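## Task

Fasten the pair of spring-loaded captive screws on the switch's right-hand fan tray (right as seen from the front), the one above and the one below its handle. Press each knob in gently while rotating it clockwise until its knob sits clamped tight on the tray's faceplate. The fan tray resting on the shelf underneath must finish standing upright on that shelf. The switch slots, the shelf, the space around them and the robot's table are the allowed area; the ESD tray on the shelf is loose.

## Robot and tools

Robot: two seven-joint arms, left_arm and right_arm, each with a parallel gripper. Scene frame: origin on the table top midway between the nominal bases, +x out over the table, +z up, left_arm on the +y side (not the image side). Calibrated bases: left_arm (+0.044, +0.305, 0) m, quat_wxyz (+1.000, 0, 0, +0.017); right_arm (+0.043, -0.419, 0) m, quat_wxyz (+1.000, 0, 0, -0.016). Gripper fingers point along its own +z and open along its y. end_effector_position is the point between the closed pads; closed fingertips stick out about 19 mm past it, fully open about 6 mm. Reported poses may be off by a few cm, more at long reach.

Row format (shared by execute_actions and move): one flat list of 18 numbers, each in [-1, 1], both arms always included: left dx, dy, dz, rx, ry, rz, gripper position, force_limit, speed, then the same nine for the right arm. dx..rz are an offset, not a pose: measured along scene-frame axes from that arm's Hand target as it stood when the action or move began, turning about the hand's position. 1.0 equals 0.6 m or 180 degrees; rx, ry, rz form one rotation vector. Sending six zeros re-requests the current Hand target. Gripper numbers are absolute commands, not offsets: repeat the last values to leave a gripper unchanged (0 is a real command).

execute_actions(actions, cameras): actions is a list of actions; each action is up to 15 rows, one per 1/30 s step; a short action repeats its last row to fill 15 steps. Every row in an action counts from the action's start pose, and each new action starts from the new Hand target, so repeating an offset keeps moving. One action is 0.5 s. Images appear only for an empty actions list or when cameras names them.

move(target, speed, blend, blocking, cameras): target is one 18-number row or up to 15 rows; every row is an offset from the same starting Hand targets. speed: path top speed in m/s, 0.002 to 0.5 (default 0.25), one value or one per target; rotation capped at twice that in rad/s and at most 0.873 rad/s. blend: corner rounding in metres (0 = stop at each target). blocking=false returns after about 0.5 s while it keeps running. Paths are straight, do not avoid obstacles, and cap at 10 s total. The extra move: line reports done, off_target, moving, held or fault, plus limits=paced (pose clipped) or limits=held (steps withheld).

wait(seconds 0 to 10), stop() brakes a running move, zoom_image(camera, region [x0, y0, x1, y1] pixels, at most 504 by 504) on cam_high, cam_low, cam_left_wrist or cam_right_wrist (672x504 each), clear_fault(arm) for a reported torque fault, finished_scene(scene 1 or 2) ends the scene permanently.

Gripper: position +1 is fully open (85 mm), pads touch near -0.8, -1 closes until blocked. force_limit sets motor push; speed sets finger rate (-1 about 20 mm/s, 0 about 85, +1 about 150); both start at +1. A slow close at force_limit -1 gives roughly 30 N per pad, +1 roughly 100 N; fast closes from well open grip far harder. object_status: 0 moving, 1 blocked while opening, 2 blocked while closing (a grip), 3 reached the command or pads met. New force or speed only apply after a position change of at least 0.01. position_measured is in counts: 3 open, 78 about 60 mm, 130 about 40 mm, 180 about 20 mm, 230 pads together.

Results: Hand target is the last commanded (clipped) pose; the gripper often stops short of it, so send the missing distance as a new offset. Orientation commands are clipped to 32 degrees from the measured one each step; big turns may swing the elbow. Flange force is the outside force in gripper axes (includes held weight, has error). Joint torques are in joint order; limits 104.5 N m for the first four joints, 51.3 N m for the last three; exceeding them or straying 5 degrees from plan stops the arm until clear_fault. Joint ranges: waist and both rolls ±6.283, shoulder ±2.250, elbow ±2.580, wrist pitch ±2.100 rad. MOTOR HOT appears at 60 °C; at 75 °C the arm sinks and stops for 30 to 60 s, so avoid long stretched holds or pushing into unreachable poses.

For the screws: approach along the screw axis, grasp or press the knob lightly, and twist clockwise as seen facing the knob, in steps under the 32 degree clip. Arms are very stiff: aiming only millimetres beyond a firm contact pushes hard, so stay close to the surface and back off afterward by commanding a target behind the gripper. Avoid hard grips on parts that still rest on something, fast hits, arm-to-arm contact (the clearance check does not catch closing fingers), and knocking the lower fan tray over or anything off the work area.

Each tool is called after ">>>" in YAML: its name, and indented under it one key for each argument.

## Session

>>> execute_actions:
  actions: []

Scene clock: 0.00 s.
left_arm: end_effector_position=(+0.2984, -0.1885, +0.3434) position_measured=3 object_status=3 end_effector_quat_wxyz=(-0.026, +0.729, +0.681, -0.064) | right_arm: end_effector_position=(+0.6886, -0.5382, +0.1253) position_measured=3 object_status=3 end_effector_quat_wxyz=(+0.011, +0.890, +0.456, -0.007)
Joint positions: left_arm=[0.934 0.632 0.176 0.862 0.033 1.677 0.979] | right_arm=[-0.066 1.027 0.482 0.849 -0.394 1.337 -0.297]
Joint velocities: within noise
Joint torques (N m): no reading
Flange force (N): no reading
Hand target: left_arm +0.2984, -0.1885, +0.3434; -0.026, +0.729, +0.681, -0.064 | right_arm +0.6886, -0.5382, +0.1253; +0.011, +0.890, +0.456, -0.007
Tool commands: left_gripper/position=+1.0 left_gripper/force_limit=+1.0 left_gripper/speed=+1.0 right_gripper/position=+1.0 right_gripper/force_limit=+1.0 right_gripper/speed=+1.0

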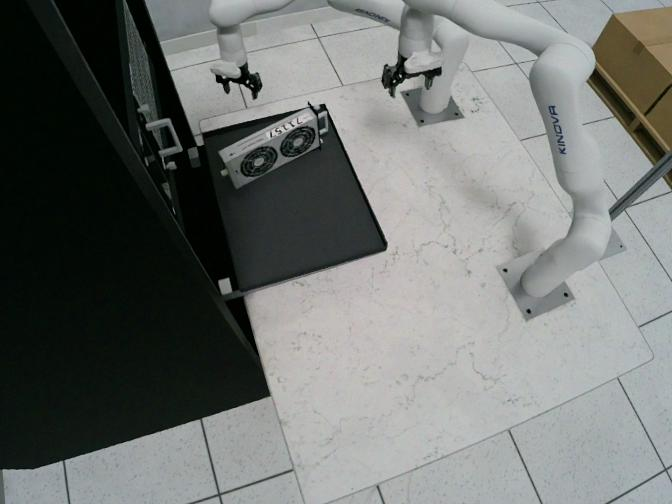

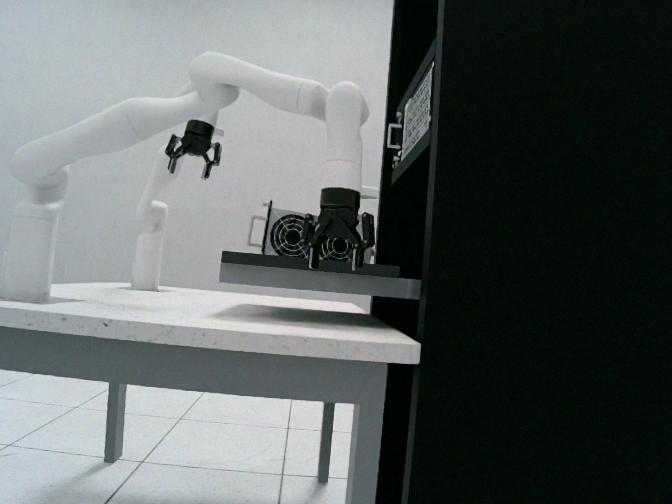

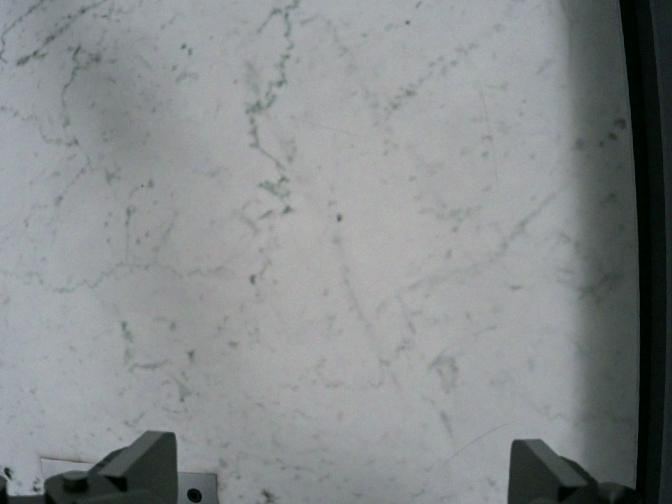

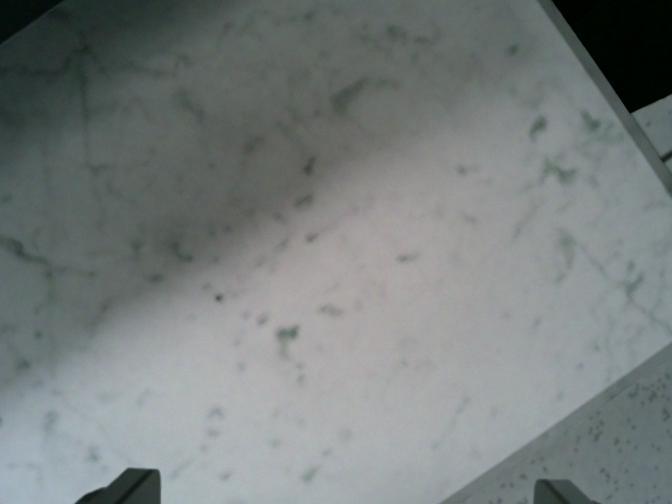

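>>> zoom_image:
  camera: "cam_high"
  region: [100, 60, 350, 260]

>>> zoom_image:
  camera: "cam_low"
  region: [340, 20, 460, 220]

>>> zoom_image:
  camera: "cam_high"
  region: [100, 60, 220, 220]

Scaled by 2.016 from the camera's 672x504 image, which has a finer 960x720 frame.

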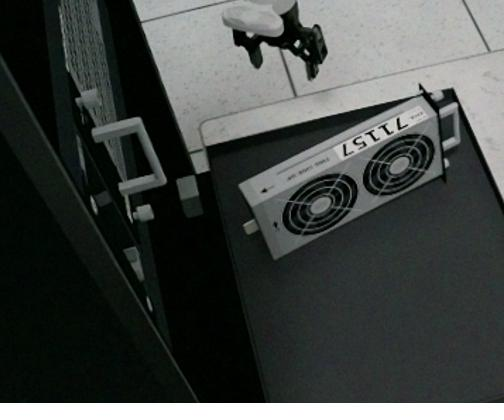

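Scaled by 2.520 from the camera's 672x504 image, which has a finer 960x720 frame.

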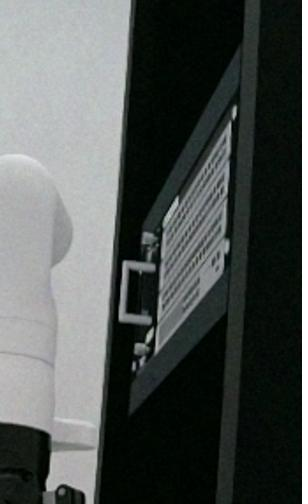

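Scaled by 3.150 from the camera's 672x504 image, which has a finer 960x720 frame.

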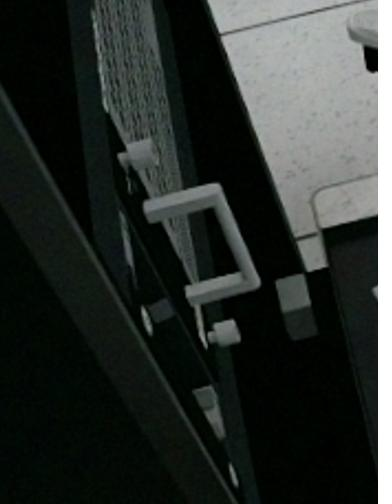

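>>> move:
  target:
    - [0,0.3,0,0,0,0,1,1,1, -0.1,0,0.35,0,0,0,1,1,1]
    - [0,0.583,0,0,0,0,1,1,1, -0.23,0.447,0.425,0.235,-0.459,-0.235,1,1,1]
  blend: 0.05
  speed: 0.3
  cameras: ["all"]

Scene clock: 79.97 s.
left_arm: end_effector_position=(+0.2984, +0.1613, +0.3434) position_measured=3 object_status=3 end_effector_quat_wxyz=(-0.026, +0.729, +0.681, -0.064) | right_arm: end_effector_position=(+0.5506, -0.2700, +0.3803) position_measured=3 object_status=3 end_effector_quat_wxyz=(+0.005, +0.715, -0.004, +0.699)
Joint positions: left_arm=[0.417 0.026 -0.051 1.717 0.09 1.506 0.253] | right_arm=[-0.796 0.336 0.004 2.451 -0.809 -1.297 -1.317]
Joint torques (N m): left_arm=[0.75 -9.78 0.63 -9.9 0.21 0.71 -0.3] | right_arm=[-0.12 -12.56 1.34 -4.56 1.02 -3.08 0.32]
Flange force (N): left_arm=[1.9 -0.7 5.5] | right_arm=[-1.4 -2.3 1.5]
Hand target: left_arm +0.2984, +0.1613, +0.3434; -0.026, +0.729, +0.681, -0.064 | right_arm +0.5506, -0.2700, +0.3803; +0.005, +0.715, -0.004, +0.699
Off the commanded pose: left_arm 0.000 m, 0 deg | right_arm 0.000 m, 0 deg.
move: done
camera_calibration:
cam_left_wrist: T_world_to_cam=[[0.987152, -0.0456861, -0.153114, -0.227848], [-0.0351884, -0.996885, 0.0705841, 0.196332], [-0.155862, -0.0642894, -0.985684, 0.544662], [0, 0, 0, 1]] pos_world=[0.316722, 0.220327, 0.488121]
cam_right_wrist: T_world_to_cam=[[0.0121416, -0.999511, 0.0288036, -0.287369], [-0.000869124, -0.0288163, -0.999584, 0.434501], [0.999926, 0.0121115, -0.00121858, -0.399657], [0, 0, 0, 1]] pos_world=[0.403494, -0.269868, 0.442111]

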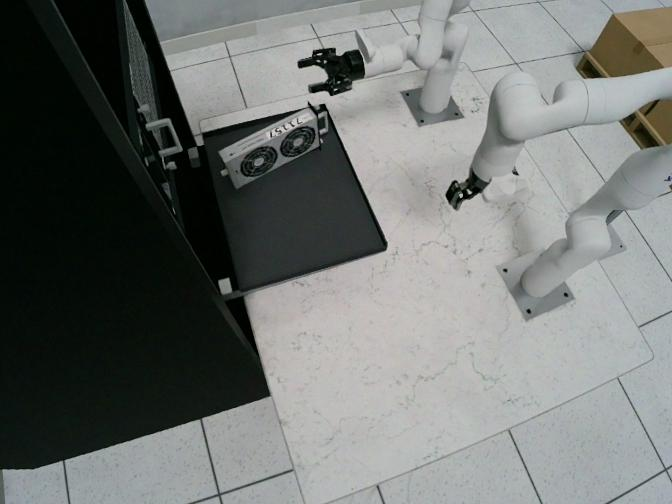

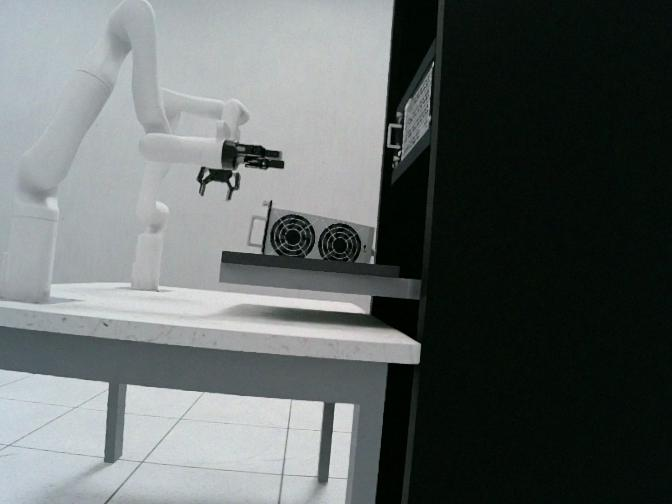

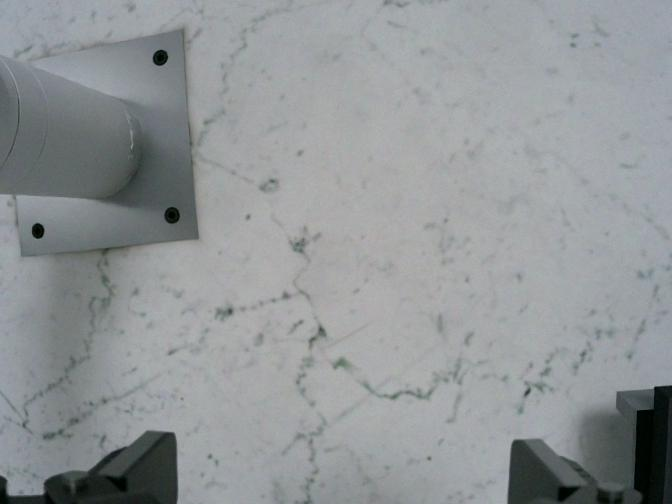

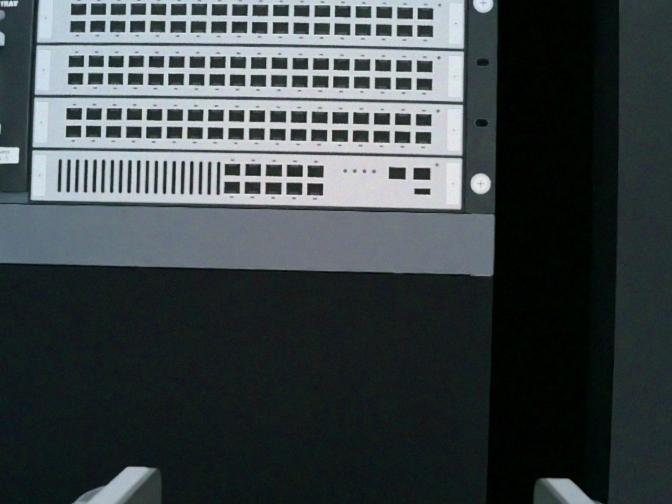

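>>> move:
  target: [0,0,0,0,0,0,1,1,1, 0,0.3,0.15,0,0,0,1,1,1]
  speed: 0.3
  cameras: ["all"]

Scene clock: 88.80 s.
left_arm: end_effector_position=(+0.2984, +0.1613, +0.3434) position_measured=3 object_status=3 end_effector_quat_wxyz=(-0.026, +0.729, +0.681, -0.064) | right_arm: end_effector_position=(+0.5506, -0.0899, +0.4703) position_measured=3 object_status=3 end_effector_quat_wxyz=(+0.005, +0.715, -0.004, +0.699)
Joint positions: left_arm=[0.417 0.026 -0.051 1.717 0.09 1.506 0.253] | right_arm=[-1.057 0.354 -0.099 1.915 -1.27 -1.243 -0.733]
Joint torques (N m): left_arm=[0.78 -9.77 0.63 -9.89 0.2 0.72 -0.32] | right_arm=[-0.12 -16.17 1.29 -7.28 2.37 -2.15 0.33]
Flange force (N): left_arm=[1.9 -0.7 5.5] | right_arm=[0.0 -3.3 1.7]
Hand target: left_arm +0.2984, +0.1613, +0.3434; -0.026, +0.729, +0.681, -0.064 | right_arm +0.5506, -0.0900, +0.4703; +0.005, +0.715, -0.004, +0.699
Off the commanded pose: left_arm 0.000 m, 0 deg | right_arm 0.000 m, 0 deg.
move: done
camera_calibration:
cam_left_wrist: T_world_to_cam=[[0.987152, -0.0456861, -0.153114, -0.227848], [-0.0351884, -0.996885, 0.0705841, 0.196332], [-0.155862, -0.0642894, -0.985684, 0.544662], [0, 0, 0, 1]] pos_world=[0.316722, 0.220327, 0.488121]
cam_right_wrist: T_world_to_cam=[[0.0122416, -0.99951, 0.0288036, -0.11009], [-0.000866243, -0.0288163, -0.999584, 0.529649], [0.999925, 0.0122115, -0.00121858, -0.401718], [0, 0, 0, 1]] pos_world=[0.403494, -0.089868, 0.532111]

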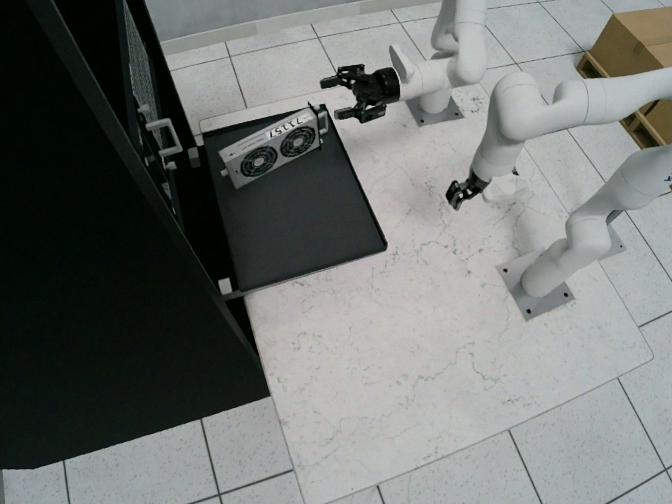

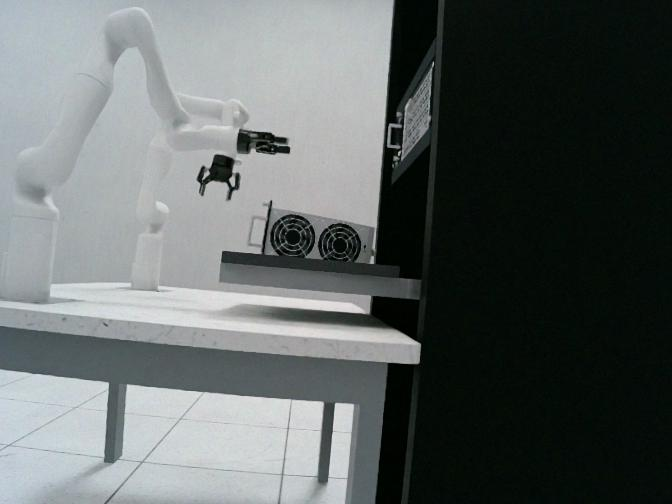

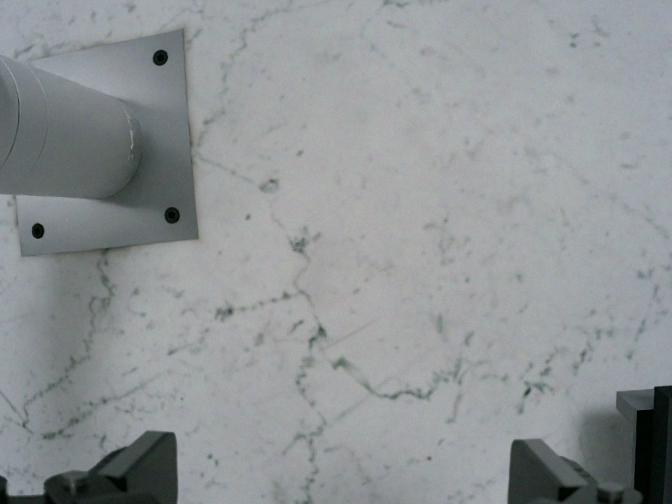

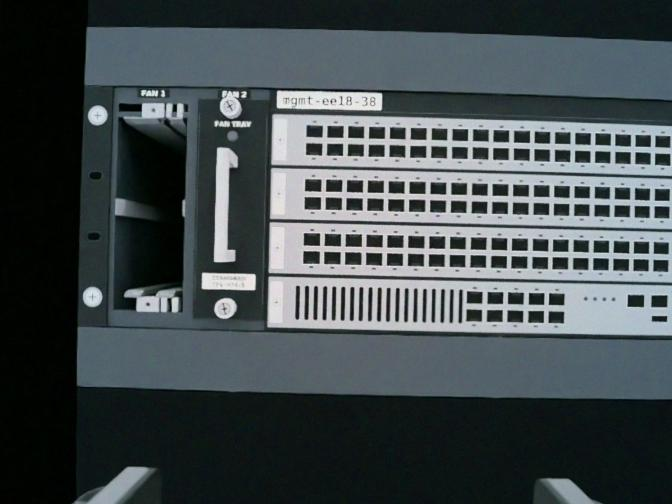

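>>> zoom_image:
  camera: "cam_right_wrist"
  region: [80, 70, 290, 340]

>>> zoom_image:
  camera: "cam_low"
  region: [380, 100, 430, 190]

Scaled by 1.867.

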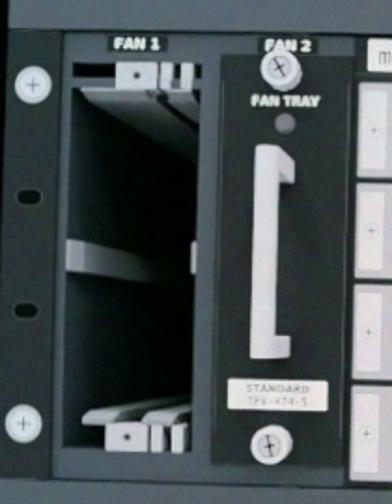

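Scaled by 5.600 from the camera's 672x504 image, which has a finer 960x720 frame.

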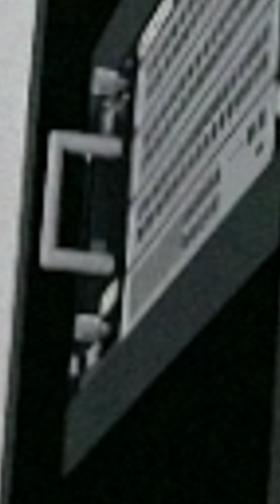

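>>> move:
  target:
    - [0,0,0.1,0,0,0,1,1,1, -0.25,-0.5,-0.1,0,0,0,1,1,1]
    - [0.417,-0.267,0.333,0.361,-0.437,-0.390,1,1,1, -0.25,-0.55,-0.1,0,0,0,1,1,1]
  blend: 0.05
  speed: 0.3
  cameras: ["all"]

Scene clock: 136.17 s.
left_arm: end_effector_position=(+0.5486, +0.0011, +0.5432) position_measured=3 object_status=3 end_effector_quat_wxyz=(+0.000, +0.708, +0.000, +0.707) | right_arm: end_effector_position=(+0.4008, -0.4198, +0.4113) position_measured=3 object_status=3 end_effector_quat_wxyz=(+0.018, +0.805, -0.018, +0.593)
Joint positions: left_arm=[0.822 0.203 0.18 1.881 -1.924 1.066 0.591] | right_arm=[-0.215 -0.545 -0.163 2.58 -1.232 -0.349 -0.551]
Joint torques (N m): left_arm=[0.77 -14.38 0.61 -10.91 -2.26 2.05 -0.32] | right_arm=[-0.14 -0.78 0.35 -9.78 1.14 -1.7 0.3]
Flange force (N): left_arm=[-4.1 -4.5 0.9] | right_arm=no reading
Hand target: left_arm +0.5486, +0.0011, +0.5432; +0.000, +0.708, +0.000, +0.707 | right_arm +0.4006, -0.4200, +0.4103; +0.005, +0.715, -0.004, +0.699
Off the commanded pose: left_arm 0.000 m, 0 deg | right_arm 0.001 m, 16 deg.
joint sent to its limit (right arm) — joint 4 (elbow), upper limit, where the elbow is as bent as it goes. The joint targets are off in orientation, not in position.
move: off_target (right_arm)
camera_calibration:
cam_left_wrist: T_world_to_cam=[[0.0272157, -0.99927, 0.0268197, -0.0214907], [-0.0174349, -0.0273001, -0.999475, 0.601705], [0.999478, 0.0267338, -0.0181652, -0.389127], [0, 0, 0, 1]] pos_world=[0.399999, 0.0053545, 0.594897]
cam_right_wrist: T_world_to_cam=[[-0.0178235, -0.999458, 0.0276841, -0.423727], [-0.276605, -0.0216788, -0.960739, 0.558529], [0.960818, -0.0247813, -0.276069, -0.134874], [0, 0, 0, 1]] pos_world=[0.276529, -0.414732, 0.511097]

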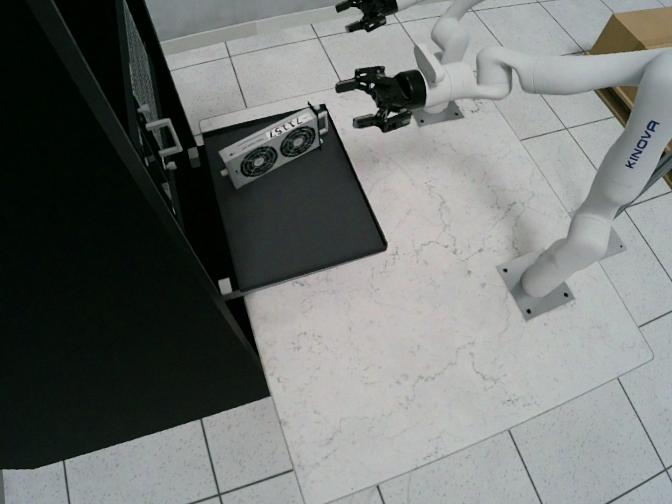

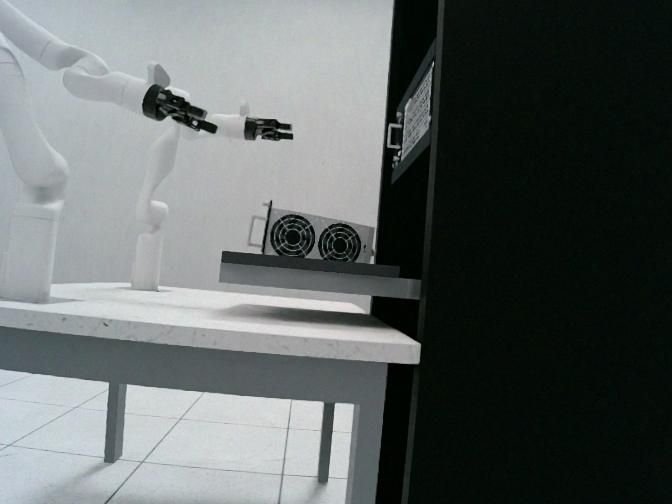

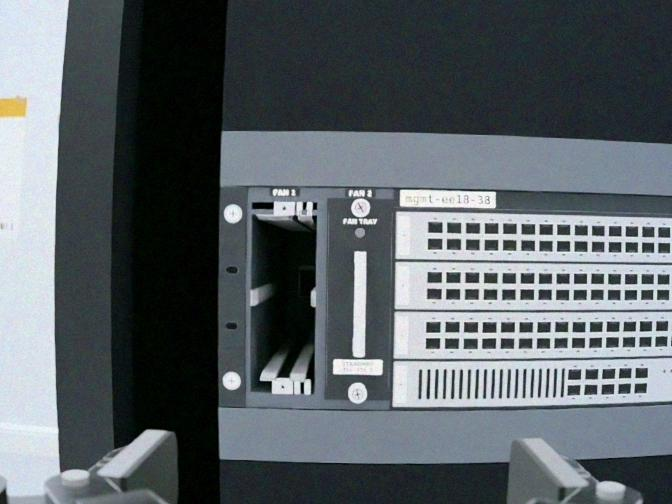

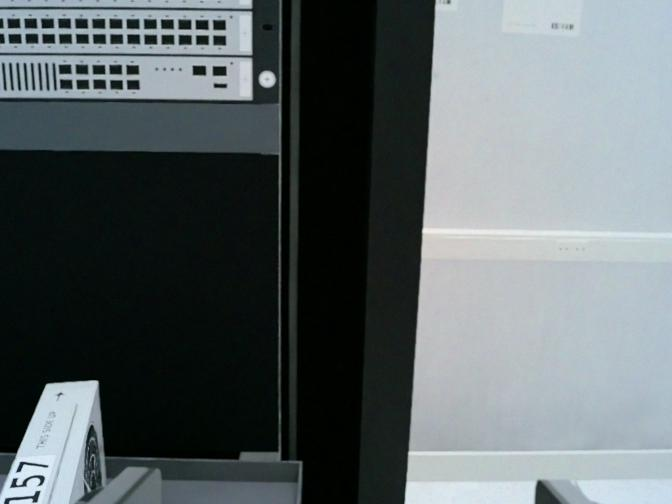

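>>> zoom_image:
  camera: "cam_left_wrist"
  region: [310, 180, 420, 410]

>>> move:
  target: [0.33,-0.02,0.09,0,0,0,0.1,0,0, 0.1,-0.05,0,0,0,0,1,1,1]
  speed: 0.2
  cameras: ["all"]

Scaled by 2.191.

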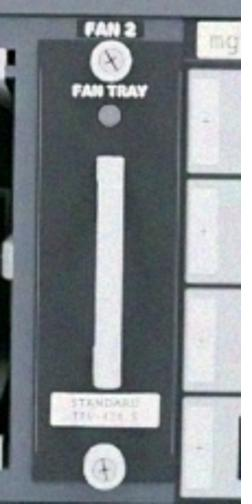

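Scene clock: 162.50 s.
left_arm: end_effector_position=(+0.7466, -0.0109, +0.5972) position_measured=117 object_status=3 end_effector_quat_wxyz=(+0.000, +0.708, +0.000, +0.707) | right_arm: end_effector_position=(+0.4611, -0.4500, +0.4113) position_measured=3 object_status=3 end_effector_quat_wxyz=(+0.002, +0.785, -0.002, +0.619)
Joint positions: left_arm=[0.601 0.479 0.107 1.289 -1.857 0.695 0.306] | right_arm=[-0.53 -0.365 0.349 2.58 -0.433 -0.487 -1.102]
Joint torques (N m): left_arm=[0.75 -21.16 0.54 -12.62 -1.9 1.3 -0.31] | right_arm=[-0.13 -2.57 -0.7 -9.02 0.93 -2.78 0.32]
Flange force (N): left_arm=[-5.1 -5.2 -2.4] | right_arm=no reading
Hand target: left_arm +0.7466, -0.0109, +0.5972; +0.000, +0.708, +0.000, +0.707 | right_arm +0.4606, -0.4500, +0.4103; +0.005, +0.715, -0.004, +0.699
Off the commanded pose: left_arm 0.000 m, 0 deg | right_arm 0.001 m, 12 deg.
joint sent to its limit (right arm) — joint 4 (elbow), upper limit, where the elbow is as bent as it goes. The joint targets are off in orientation, not in position.
move: off_target (right_arm)
camera_calibration:
cam_left_wrist: T_world_to_cam=[[0.0272184, -0.99927, 0.026817, -0.0404186], [-0.0175349, -0.0273001, -0.999473, 0.658857], [0.999476, 0.0267338, -0.0182652, -0.585653], [0, 0, 0, 1]] pos_world=[0.597999, -0.0067455, 0.648897]
cam_right_wrist: T_world_to_cam=[[0.024517, -0.999438, 0.0228415, -0.470404], [-0.211816, -0.0275229, -0.976922, 0.548582], [0.977002, 0.019113, -0.212372, -0.207375], [0, 0, 0, 1]] pos_world=[0.330337, -0.451078, 0.502626]

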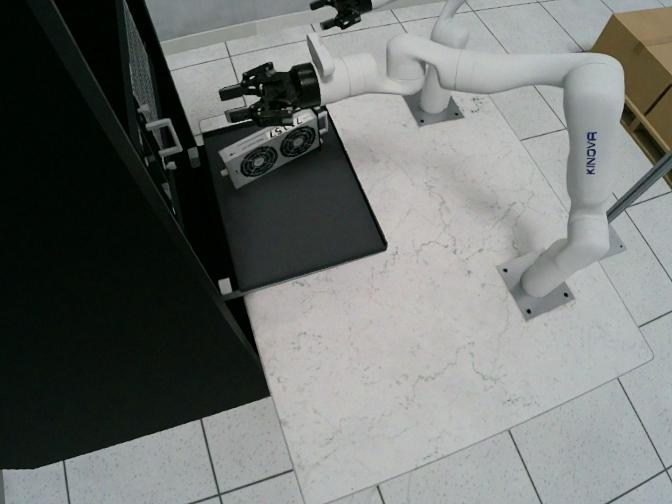

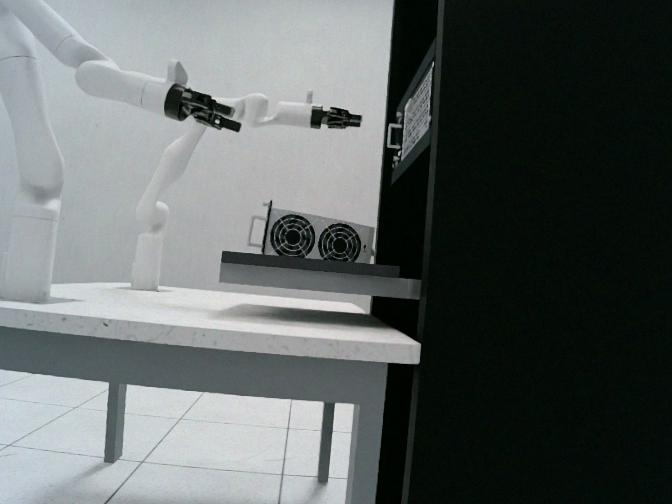

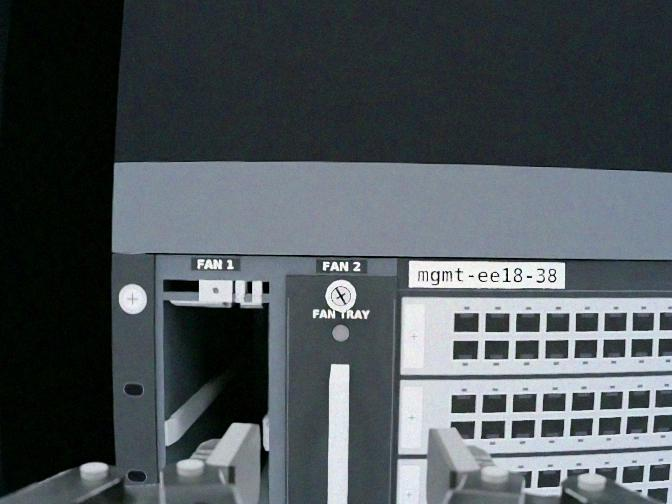

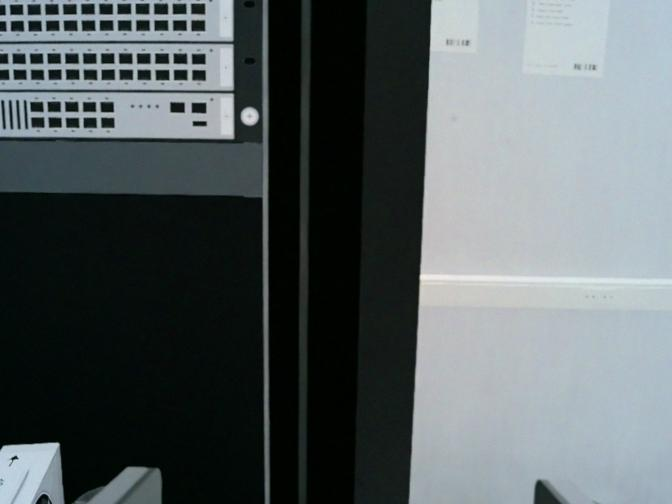

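>>> move:
  target: [0.162,0.005,0.047,0,0,0,-0.15,0,0, 0.15,-0.03,0,0,0.085,0,1,1,1]
  speed: 0.15
  cameras: ["all"]

Scene clock: 194.37 s.
left_arm: end_effector_position=(+0.8438, -0.0079, +0.6254) position_measured=148 object_status=3 end_effector_quat_wxyz=(+0.000, +0.708, +0.000, +0.707) | right_arm: end_effector_position=(+0.5506, -0.4680, +0.4104) position_measured=3 object_status=3 end_effector_quat_wxyz=(+0.005, +0.802, -0.004, +0.598)
Joint positions: left_arm=[0.494 0.686 0.168 0.846 -1.606 0.588 -0.084] | right_arm=[-0.767 -0.124 0.764 2.362 -0.031 -0.412 -1.453]
Joint torques (N m): left_arm=[0.78 -24.85 0.85 -12.91 -1.74 0.11 -0.31] | right_arm=[-0.12 -5.12 -0.32 -8.85 0.46 -3 0.31]
Flange force (N): left_arm=[-8.0 -6.7 -7.0] | right_arm=no reading
Hand target: left_arm +0.8438, -0.0079, +0.6254; +0.000, +0.708, +0.000, +0.707 | right_arm +0.5506, -0.4680, +0.4103; +0.005, +0.802, -0.004, +0.598
Off the commanded pose: left_arm 0.000 m, 0 deg | right_arm 0.000 m, 0 deg.
move: done
camera_calibration:
cam_left_wrist: T_world_to_cam=[[0.0272157, -0.99927, 0.0268197, -0.0408227], [-0.0174349, -0.0273001, -0.999475, 0.68876], [0.999478, 0.0267338, -0.0181652, -0.682436], [0, 0, 0, 1]] pos_world=[0.695199, -0.0037455, 0.677097]
cam_right_wrist: T_world_to_cam=[[0.0193391, -0.999508, 0.024674, -0.488408], [-0.264637, -0.0289157, -0.963915, 0.589267], [0.964154, 0.0121116, -0.265066, -0.269275], [0, 0, 0, 1]] pos_world=[0.425009, -0.467868, 0.508679]

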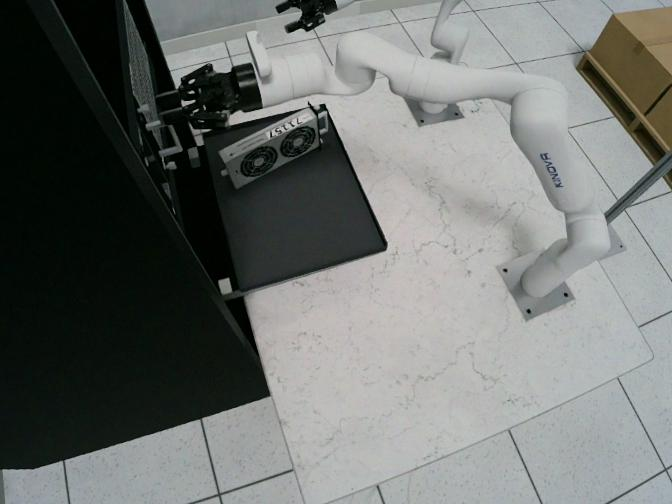

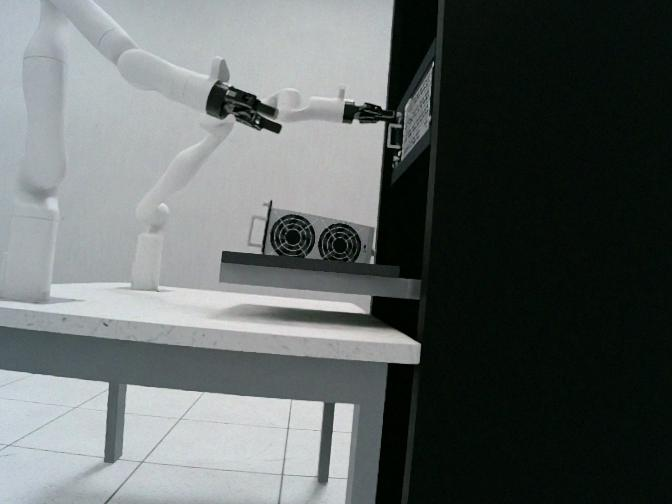

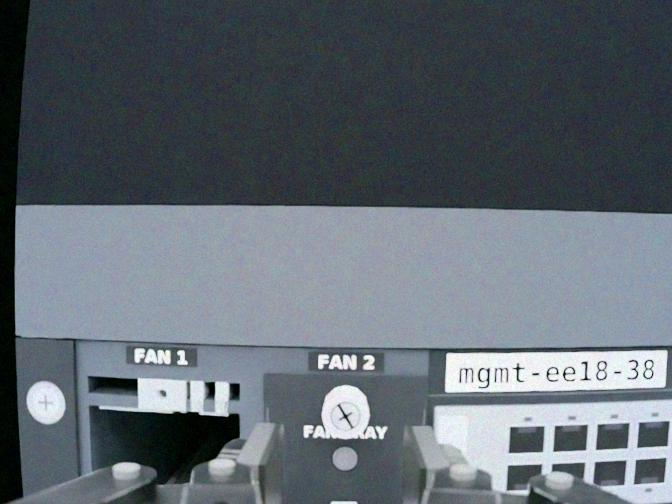

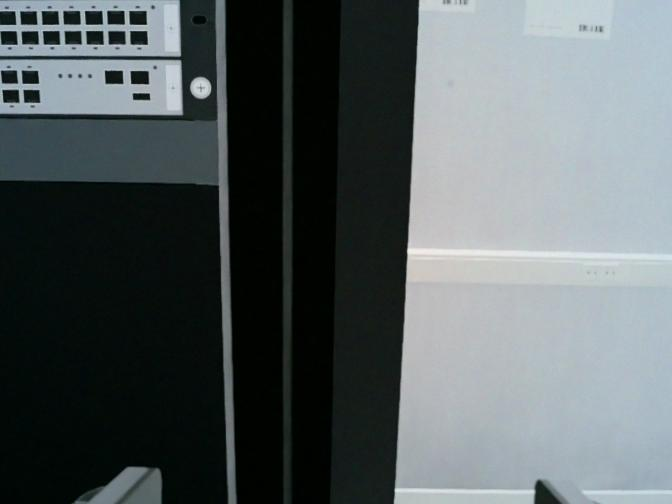

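>>> zoom_image:
  camera: "cam_left_wrist"
  region: [230, 340, 460, 504]

>>> zoom_image:
  camera: "cam_low"
  region: [330, 80, 430, 180]

>>> zoom_image:
  camera: "cam_high"
  region: [110, 40, 250, 180]

Scaled by 2.191.

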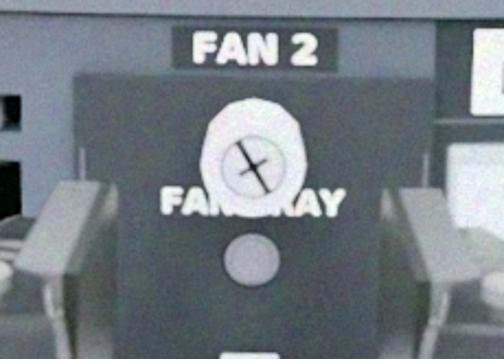

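Scaled by 5.040 from the camera's 672x504 image, which has a finer 960x720 frame.

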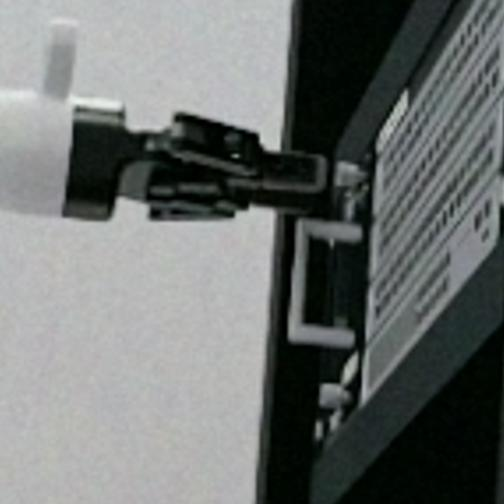

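Scaled by 3.600 from the camera's 672x504 image, which has a finer 960x720 frame.

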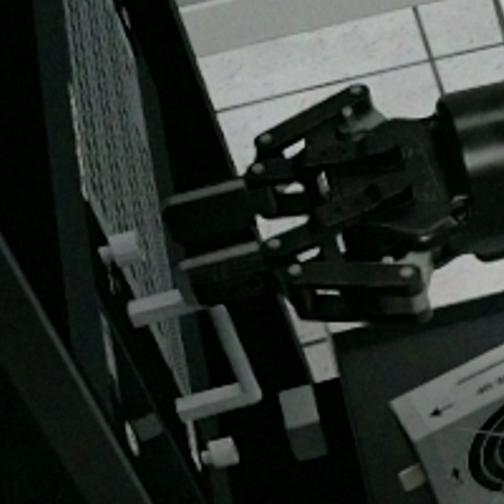

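>>> zoom_image:
  camera: "cam_low"
  region: [370, 95, 420, 145]

Scaled by 10.080 from the camera's 672x504 image, which has a finer 960x720 frame.

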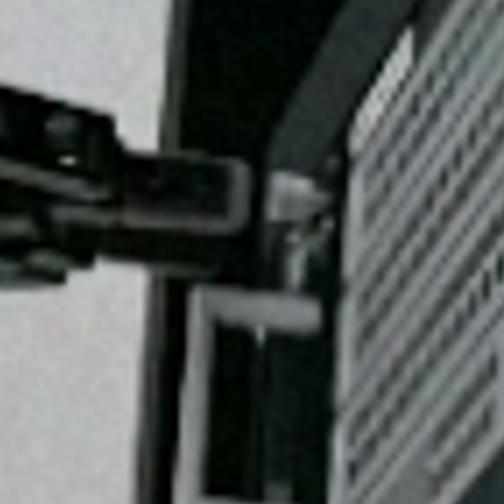

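>>> move:
  target: [0.02,-0.001,0.009,0,0,0,-0.15,0,0, 0,0,0,0,0,0,1,1,1]
  speed: 0.05
  cameras: ["cam_left_wrist","cam_low","cam_high"]

>>> zoom_image:
  camera: "cam_left_wrist"
  region: [230, 340, 460, 504]

>>> zoom_image:
  camera: "cam_low"
  region: [370, 95, 420, 145]

>>> zoom_image:
  camera: "cam_high"
  region: [110, 70, 190, 150]

Scene clock: 234.60 s.
left_arm: end_effector_position=(+0.8558, -0.0085, +0.6308) position_measured=148 object_status=3 end_effector_quat_wxyz=(+0.000, +0.708, +0.000, +0.707) | right_arm: end_effector_position=(+0.5506, -0.4680, +0.4103) position_measured=3 object_status=3 end_effector_quat_wxyz=(+0.005, +0.802, -0.004, +0.598)
Joint positions: left_arm=[0.48 0.723 0.198 0.763 -1.558 0.591 -0.171] | right_arm=[-0.768 -0.124 0.764 2.362 -0.03 -0.412 -1.453]
Joint torques (N m): left_arm=[0.77 -25.38 0.88 -12.8 -1.72 -0.16 -0.31] | right_arm=[-0.13 -5.15 -0.28 -8.85 0.43 -3.04 0.32]
Flange force (N): left_arm=[-8.5 -7.0 -8.0] | right_arm=no reading
Hand target: left_arm +0.8558, -0.0085, +0.6308; +0.000, +0.708, +0.000, +0.707 | right_arm +0.5506, -0.4680, +0.4103; +0.005, +0.802, -0.004, +0.598
Off the commanded pose: left_arm 0.000 m, 0 deg | right_arm 0.000 m, 0 deg.
move: done
camera_calibration:
cam_left_wrist: T_world_to_cam=[[0.0272184, -0.99927, 0.026817, -0.0418937], [-0.0175349, -0.0273001, -0.999473, 0.69442], [0.999476, 0.0267338, -0.0182652, -0.694246], [0, 0, 0, 1]] pos_world=[0.707199, -0.0043455, 0.682497]
Images, in order (width x height): cam_high 672x504, cam_low 672x504, cam_left_wrist 672x504.

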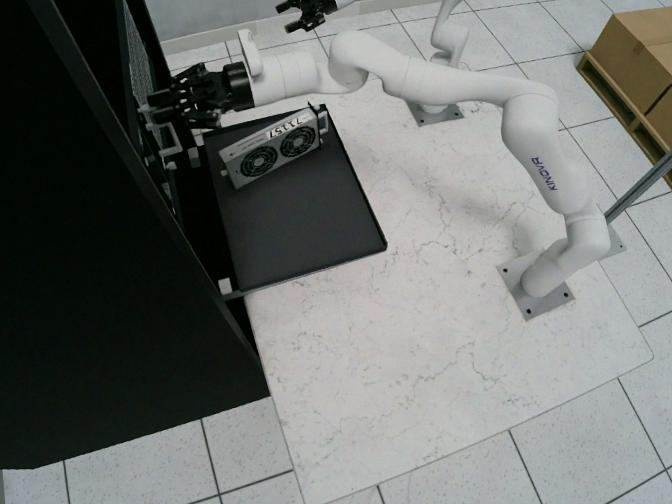

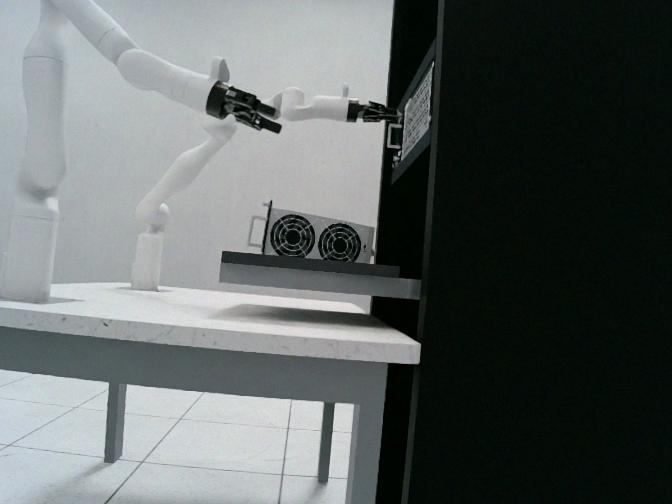

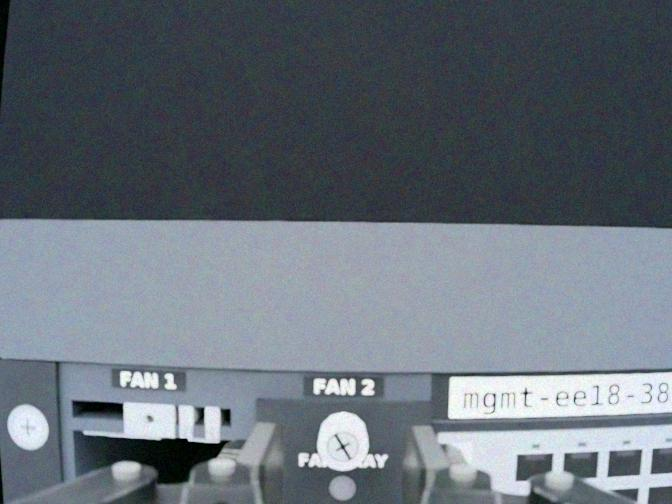

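Scaled by 2.191.

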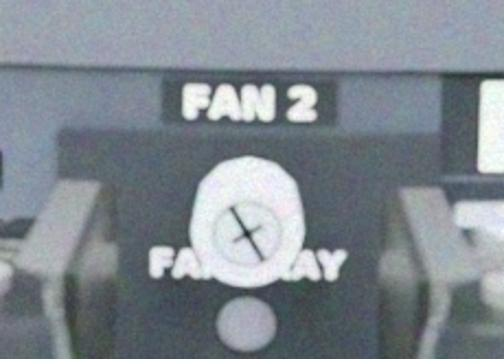

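Scaled by 10.080 from the camera's 672x504 image, which has a finer 960x720 frame.

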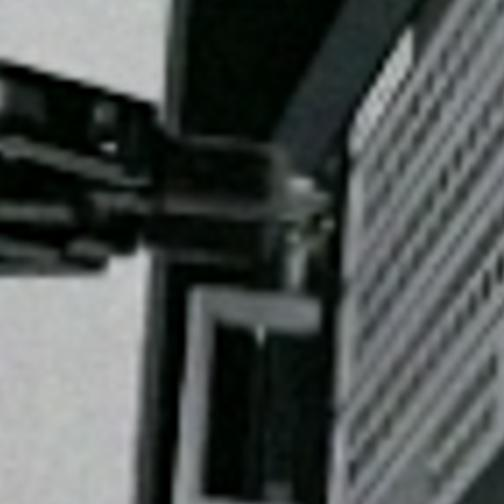

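Scaled by 6.300 from the camera's 672x504 image, which has a finer 960x720 frame.

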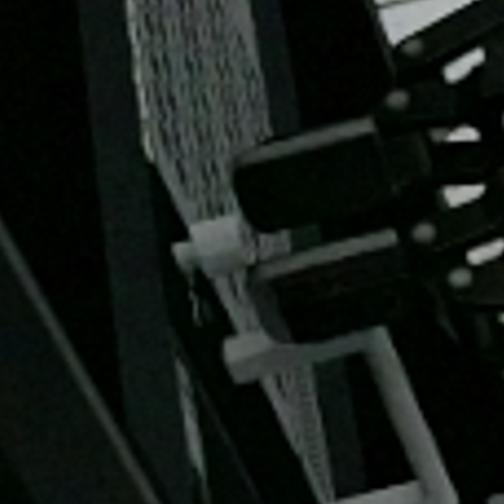

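>>> move:
  target:
    - [-0.05,0,0.005,0,0,0,-0.15,0,0, 0,0,0,0,0,0,1,1,1]
    - [-0.05,0,0.005,-0.9167,0,0,-0.15,0,0, 0,0,0,0,0,0,1,1,1]
    - [-0.05,0,0.005,0.1667,0,0,-0.15,0,0, 0,0,0,0,0,0,1,1,1]
  speed: 0.45
  cameras: ["cam_left_wrist","cam_low","cam_high"]

Scene clock: 306.60 s.
left_arm: end_effector_position=(+0.8258, -0.0085, +0.6338) position_measured=148 object_status=3 end_effector_quat_wxyz=(-0.183, +0.683, -0.183, +0.683) | right_arm: end_effector_position=(+0.5506, -0.4680, +0.4103) position_measured=3 object_status=3 end_effector_quat_wxyz=(+0.005, +0.802, -0.004, +0.598)
Joint positions: left_arm=[0.608 0.639 -0.066 0.894 -1.463 0.525 5.681] | right_arm=[-0.768 -0.124 0.764 2.362 -0.03 -0.412 -1.453]
Joint torques (N m): left_arm=[0.76 -24.06 -0.29 -13.03 -1.54 0.12 -0.28] | right_arm=[-0.12 -5.15 -0.29 -8.86 0.43 -2.99 0.31]
Flange force (N): left_arm=[-9.9 -1.5 -6.0] | right_arm=no reading
Hand target: left_arm +0.8258, -0.0085, +0.6338; -0.183, +0.683, -0.183, +0.683 | right_arm +0.5506, -0.4680, +0.4103; +0.005, +0.802, -0.004, +0.598
Off the commanded pose: left_arm 0.000 m, 0 deg | right_arm 0.000 m, 0 deg.
move: done
camera_calibration:
cam_left_wrist: T_world_to_cam=[[0.0271994, -0.87874, -0.476526, 0.278925], [-0.0174763, 0.476211, -0.879157, 0.624843], [0.999477, 0.0322404, -0.00240448, -0.674218], [0, 0, 0, 1]] pos_world=[0.677199, -0.0307175, 0.680629]
Images, in order (width x height): cam_high 672x504, cam_low 672x504, cam_left_wrist 672x504.

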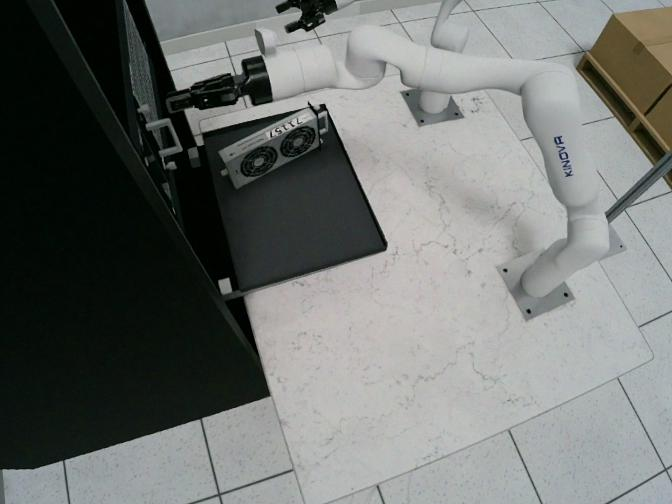

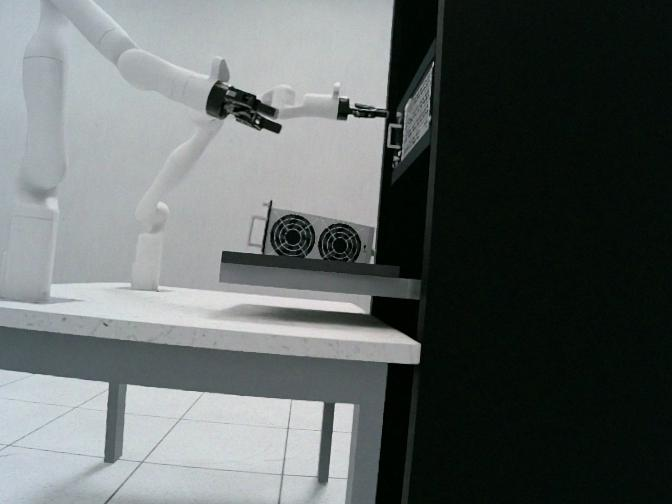

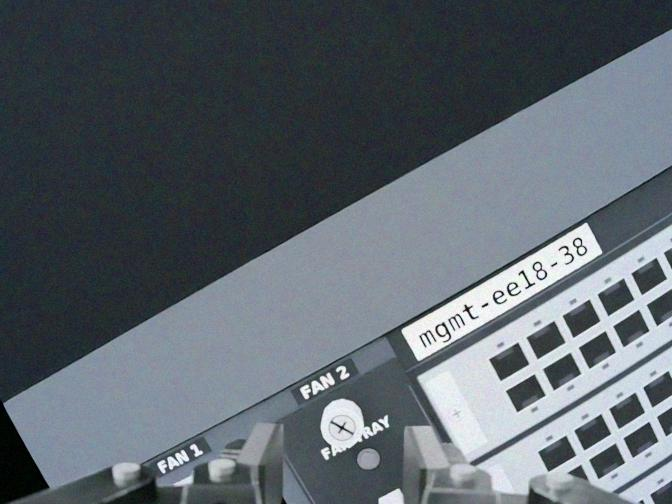

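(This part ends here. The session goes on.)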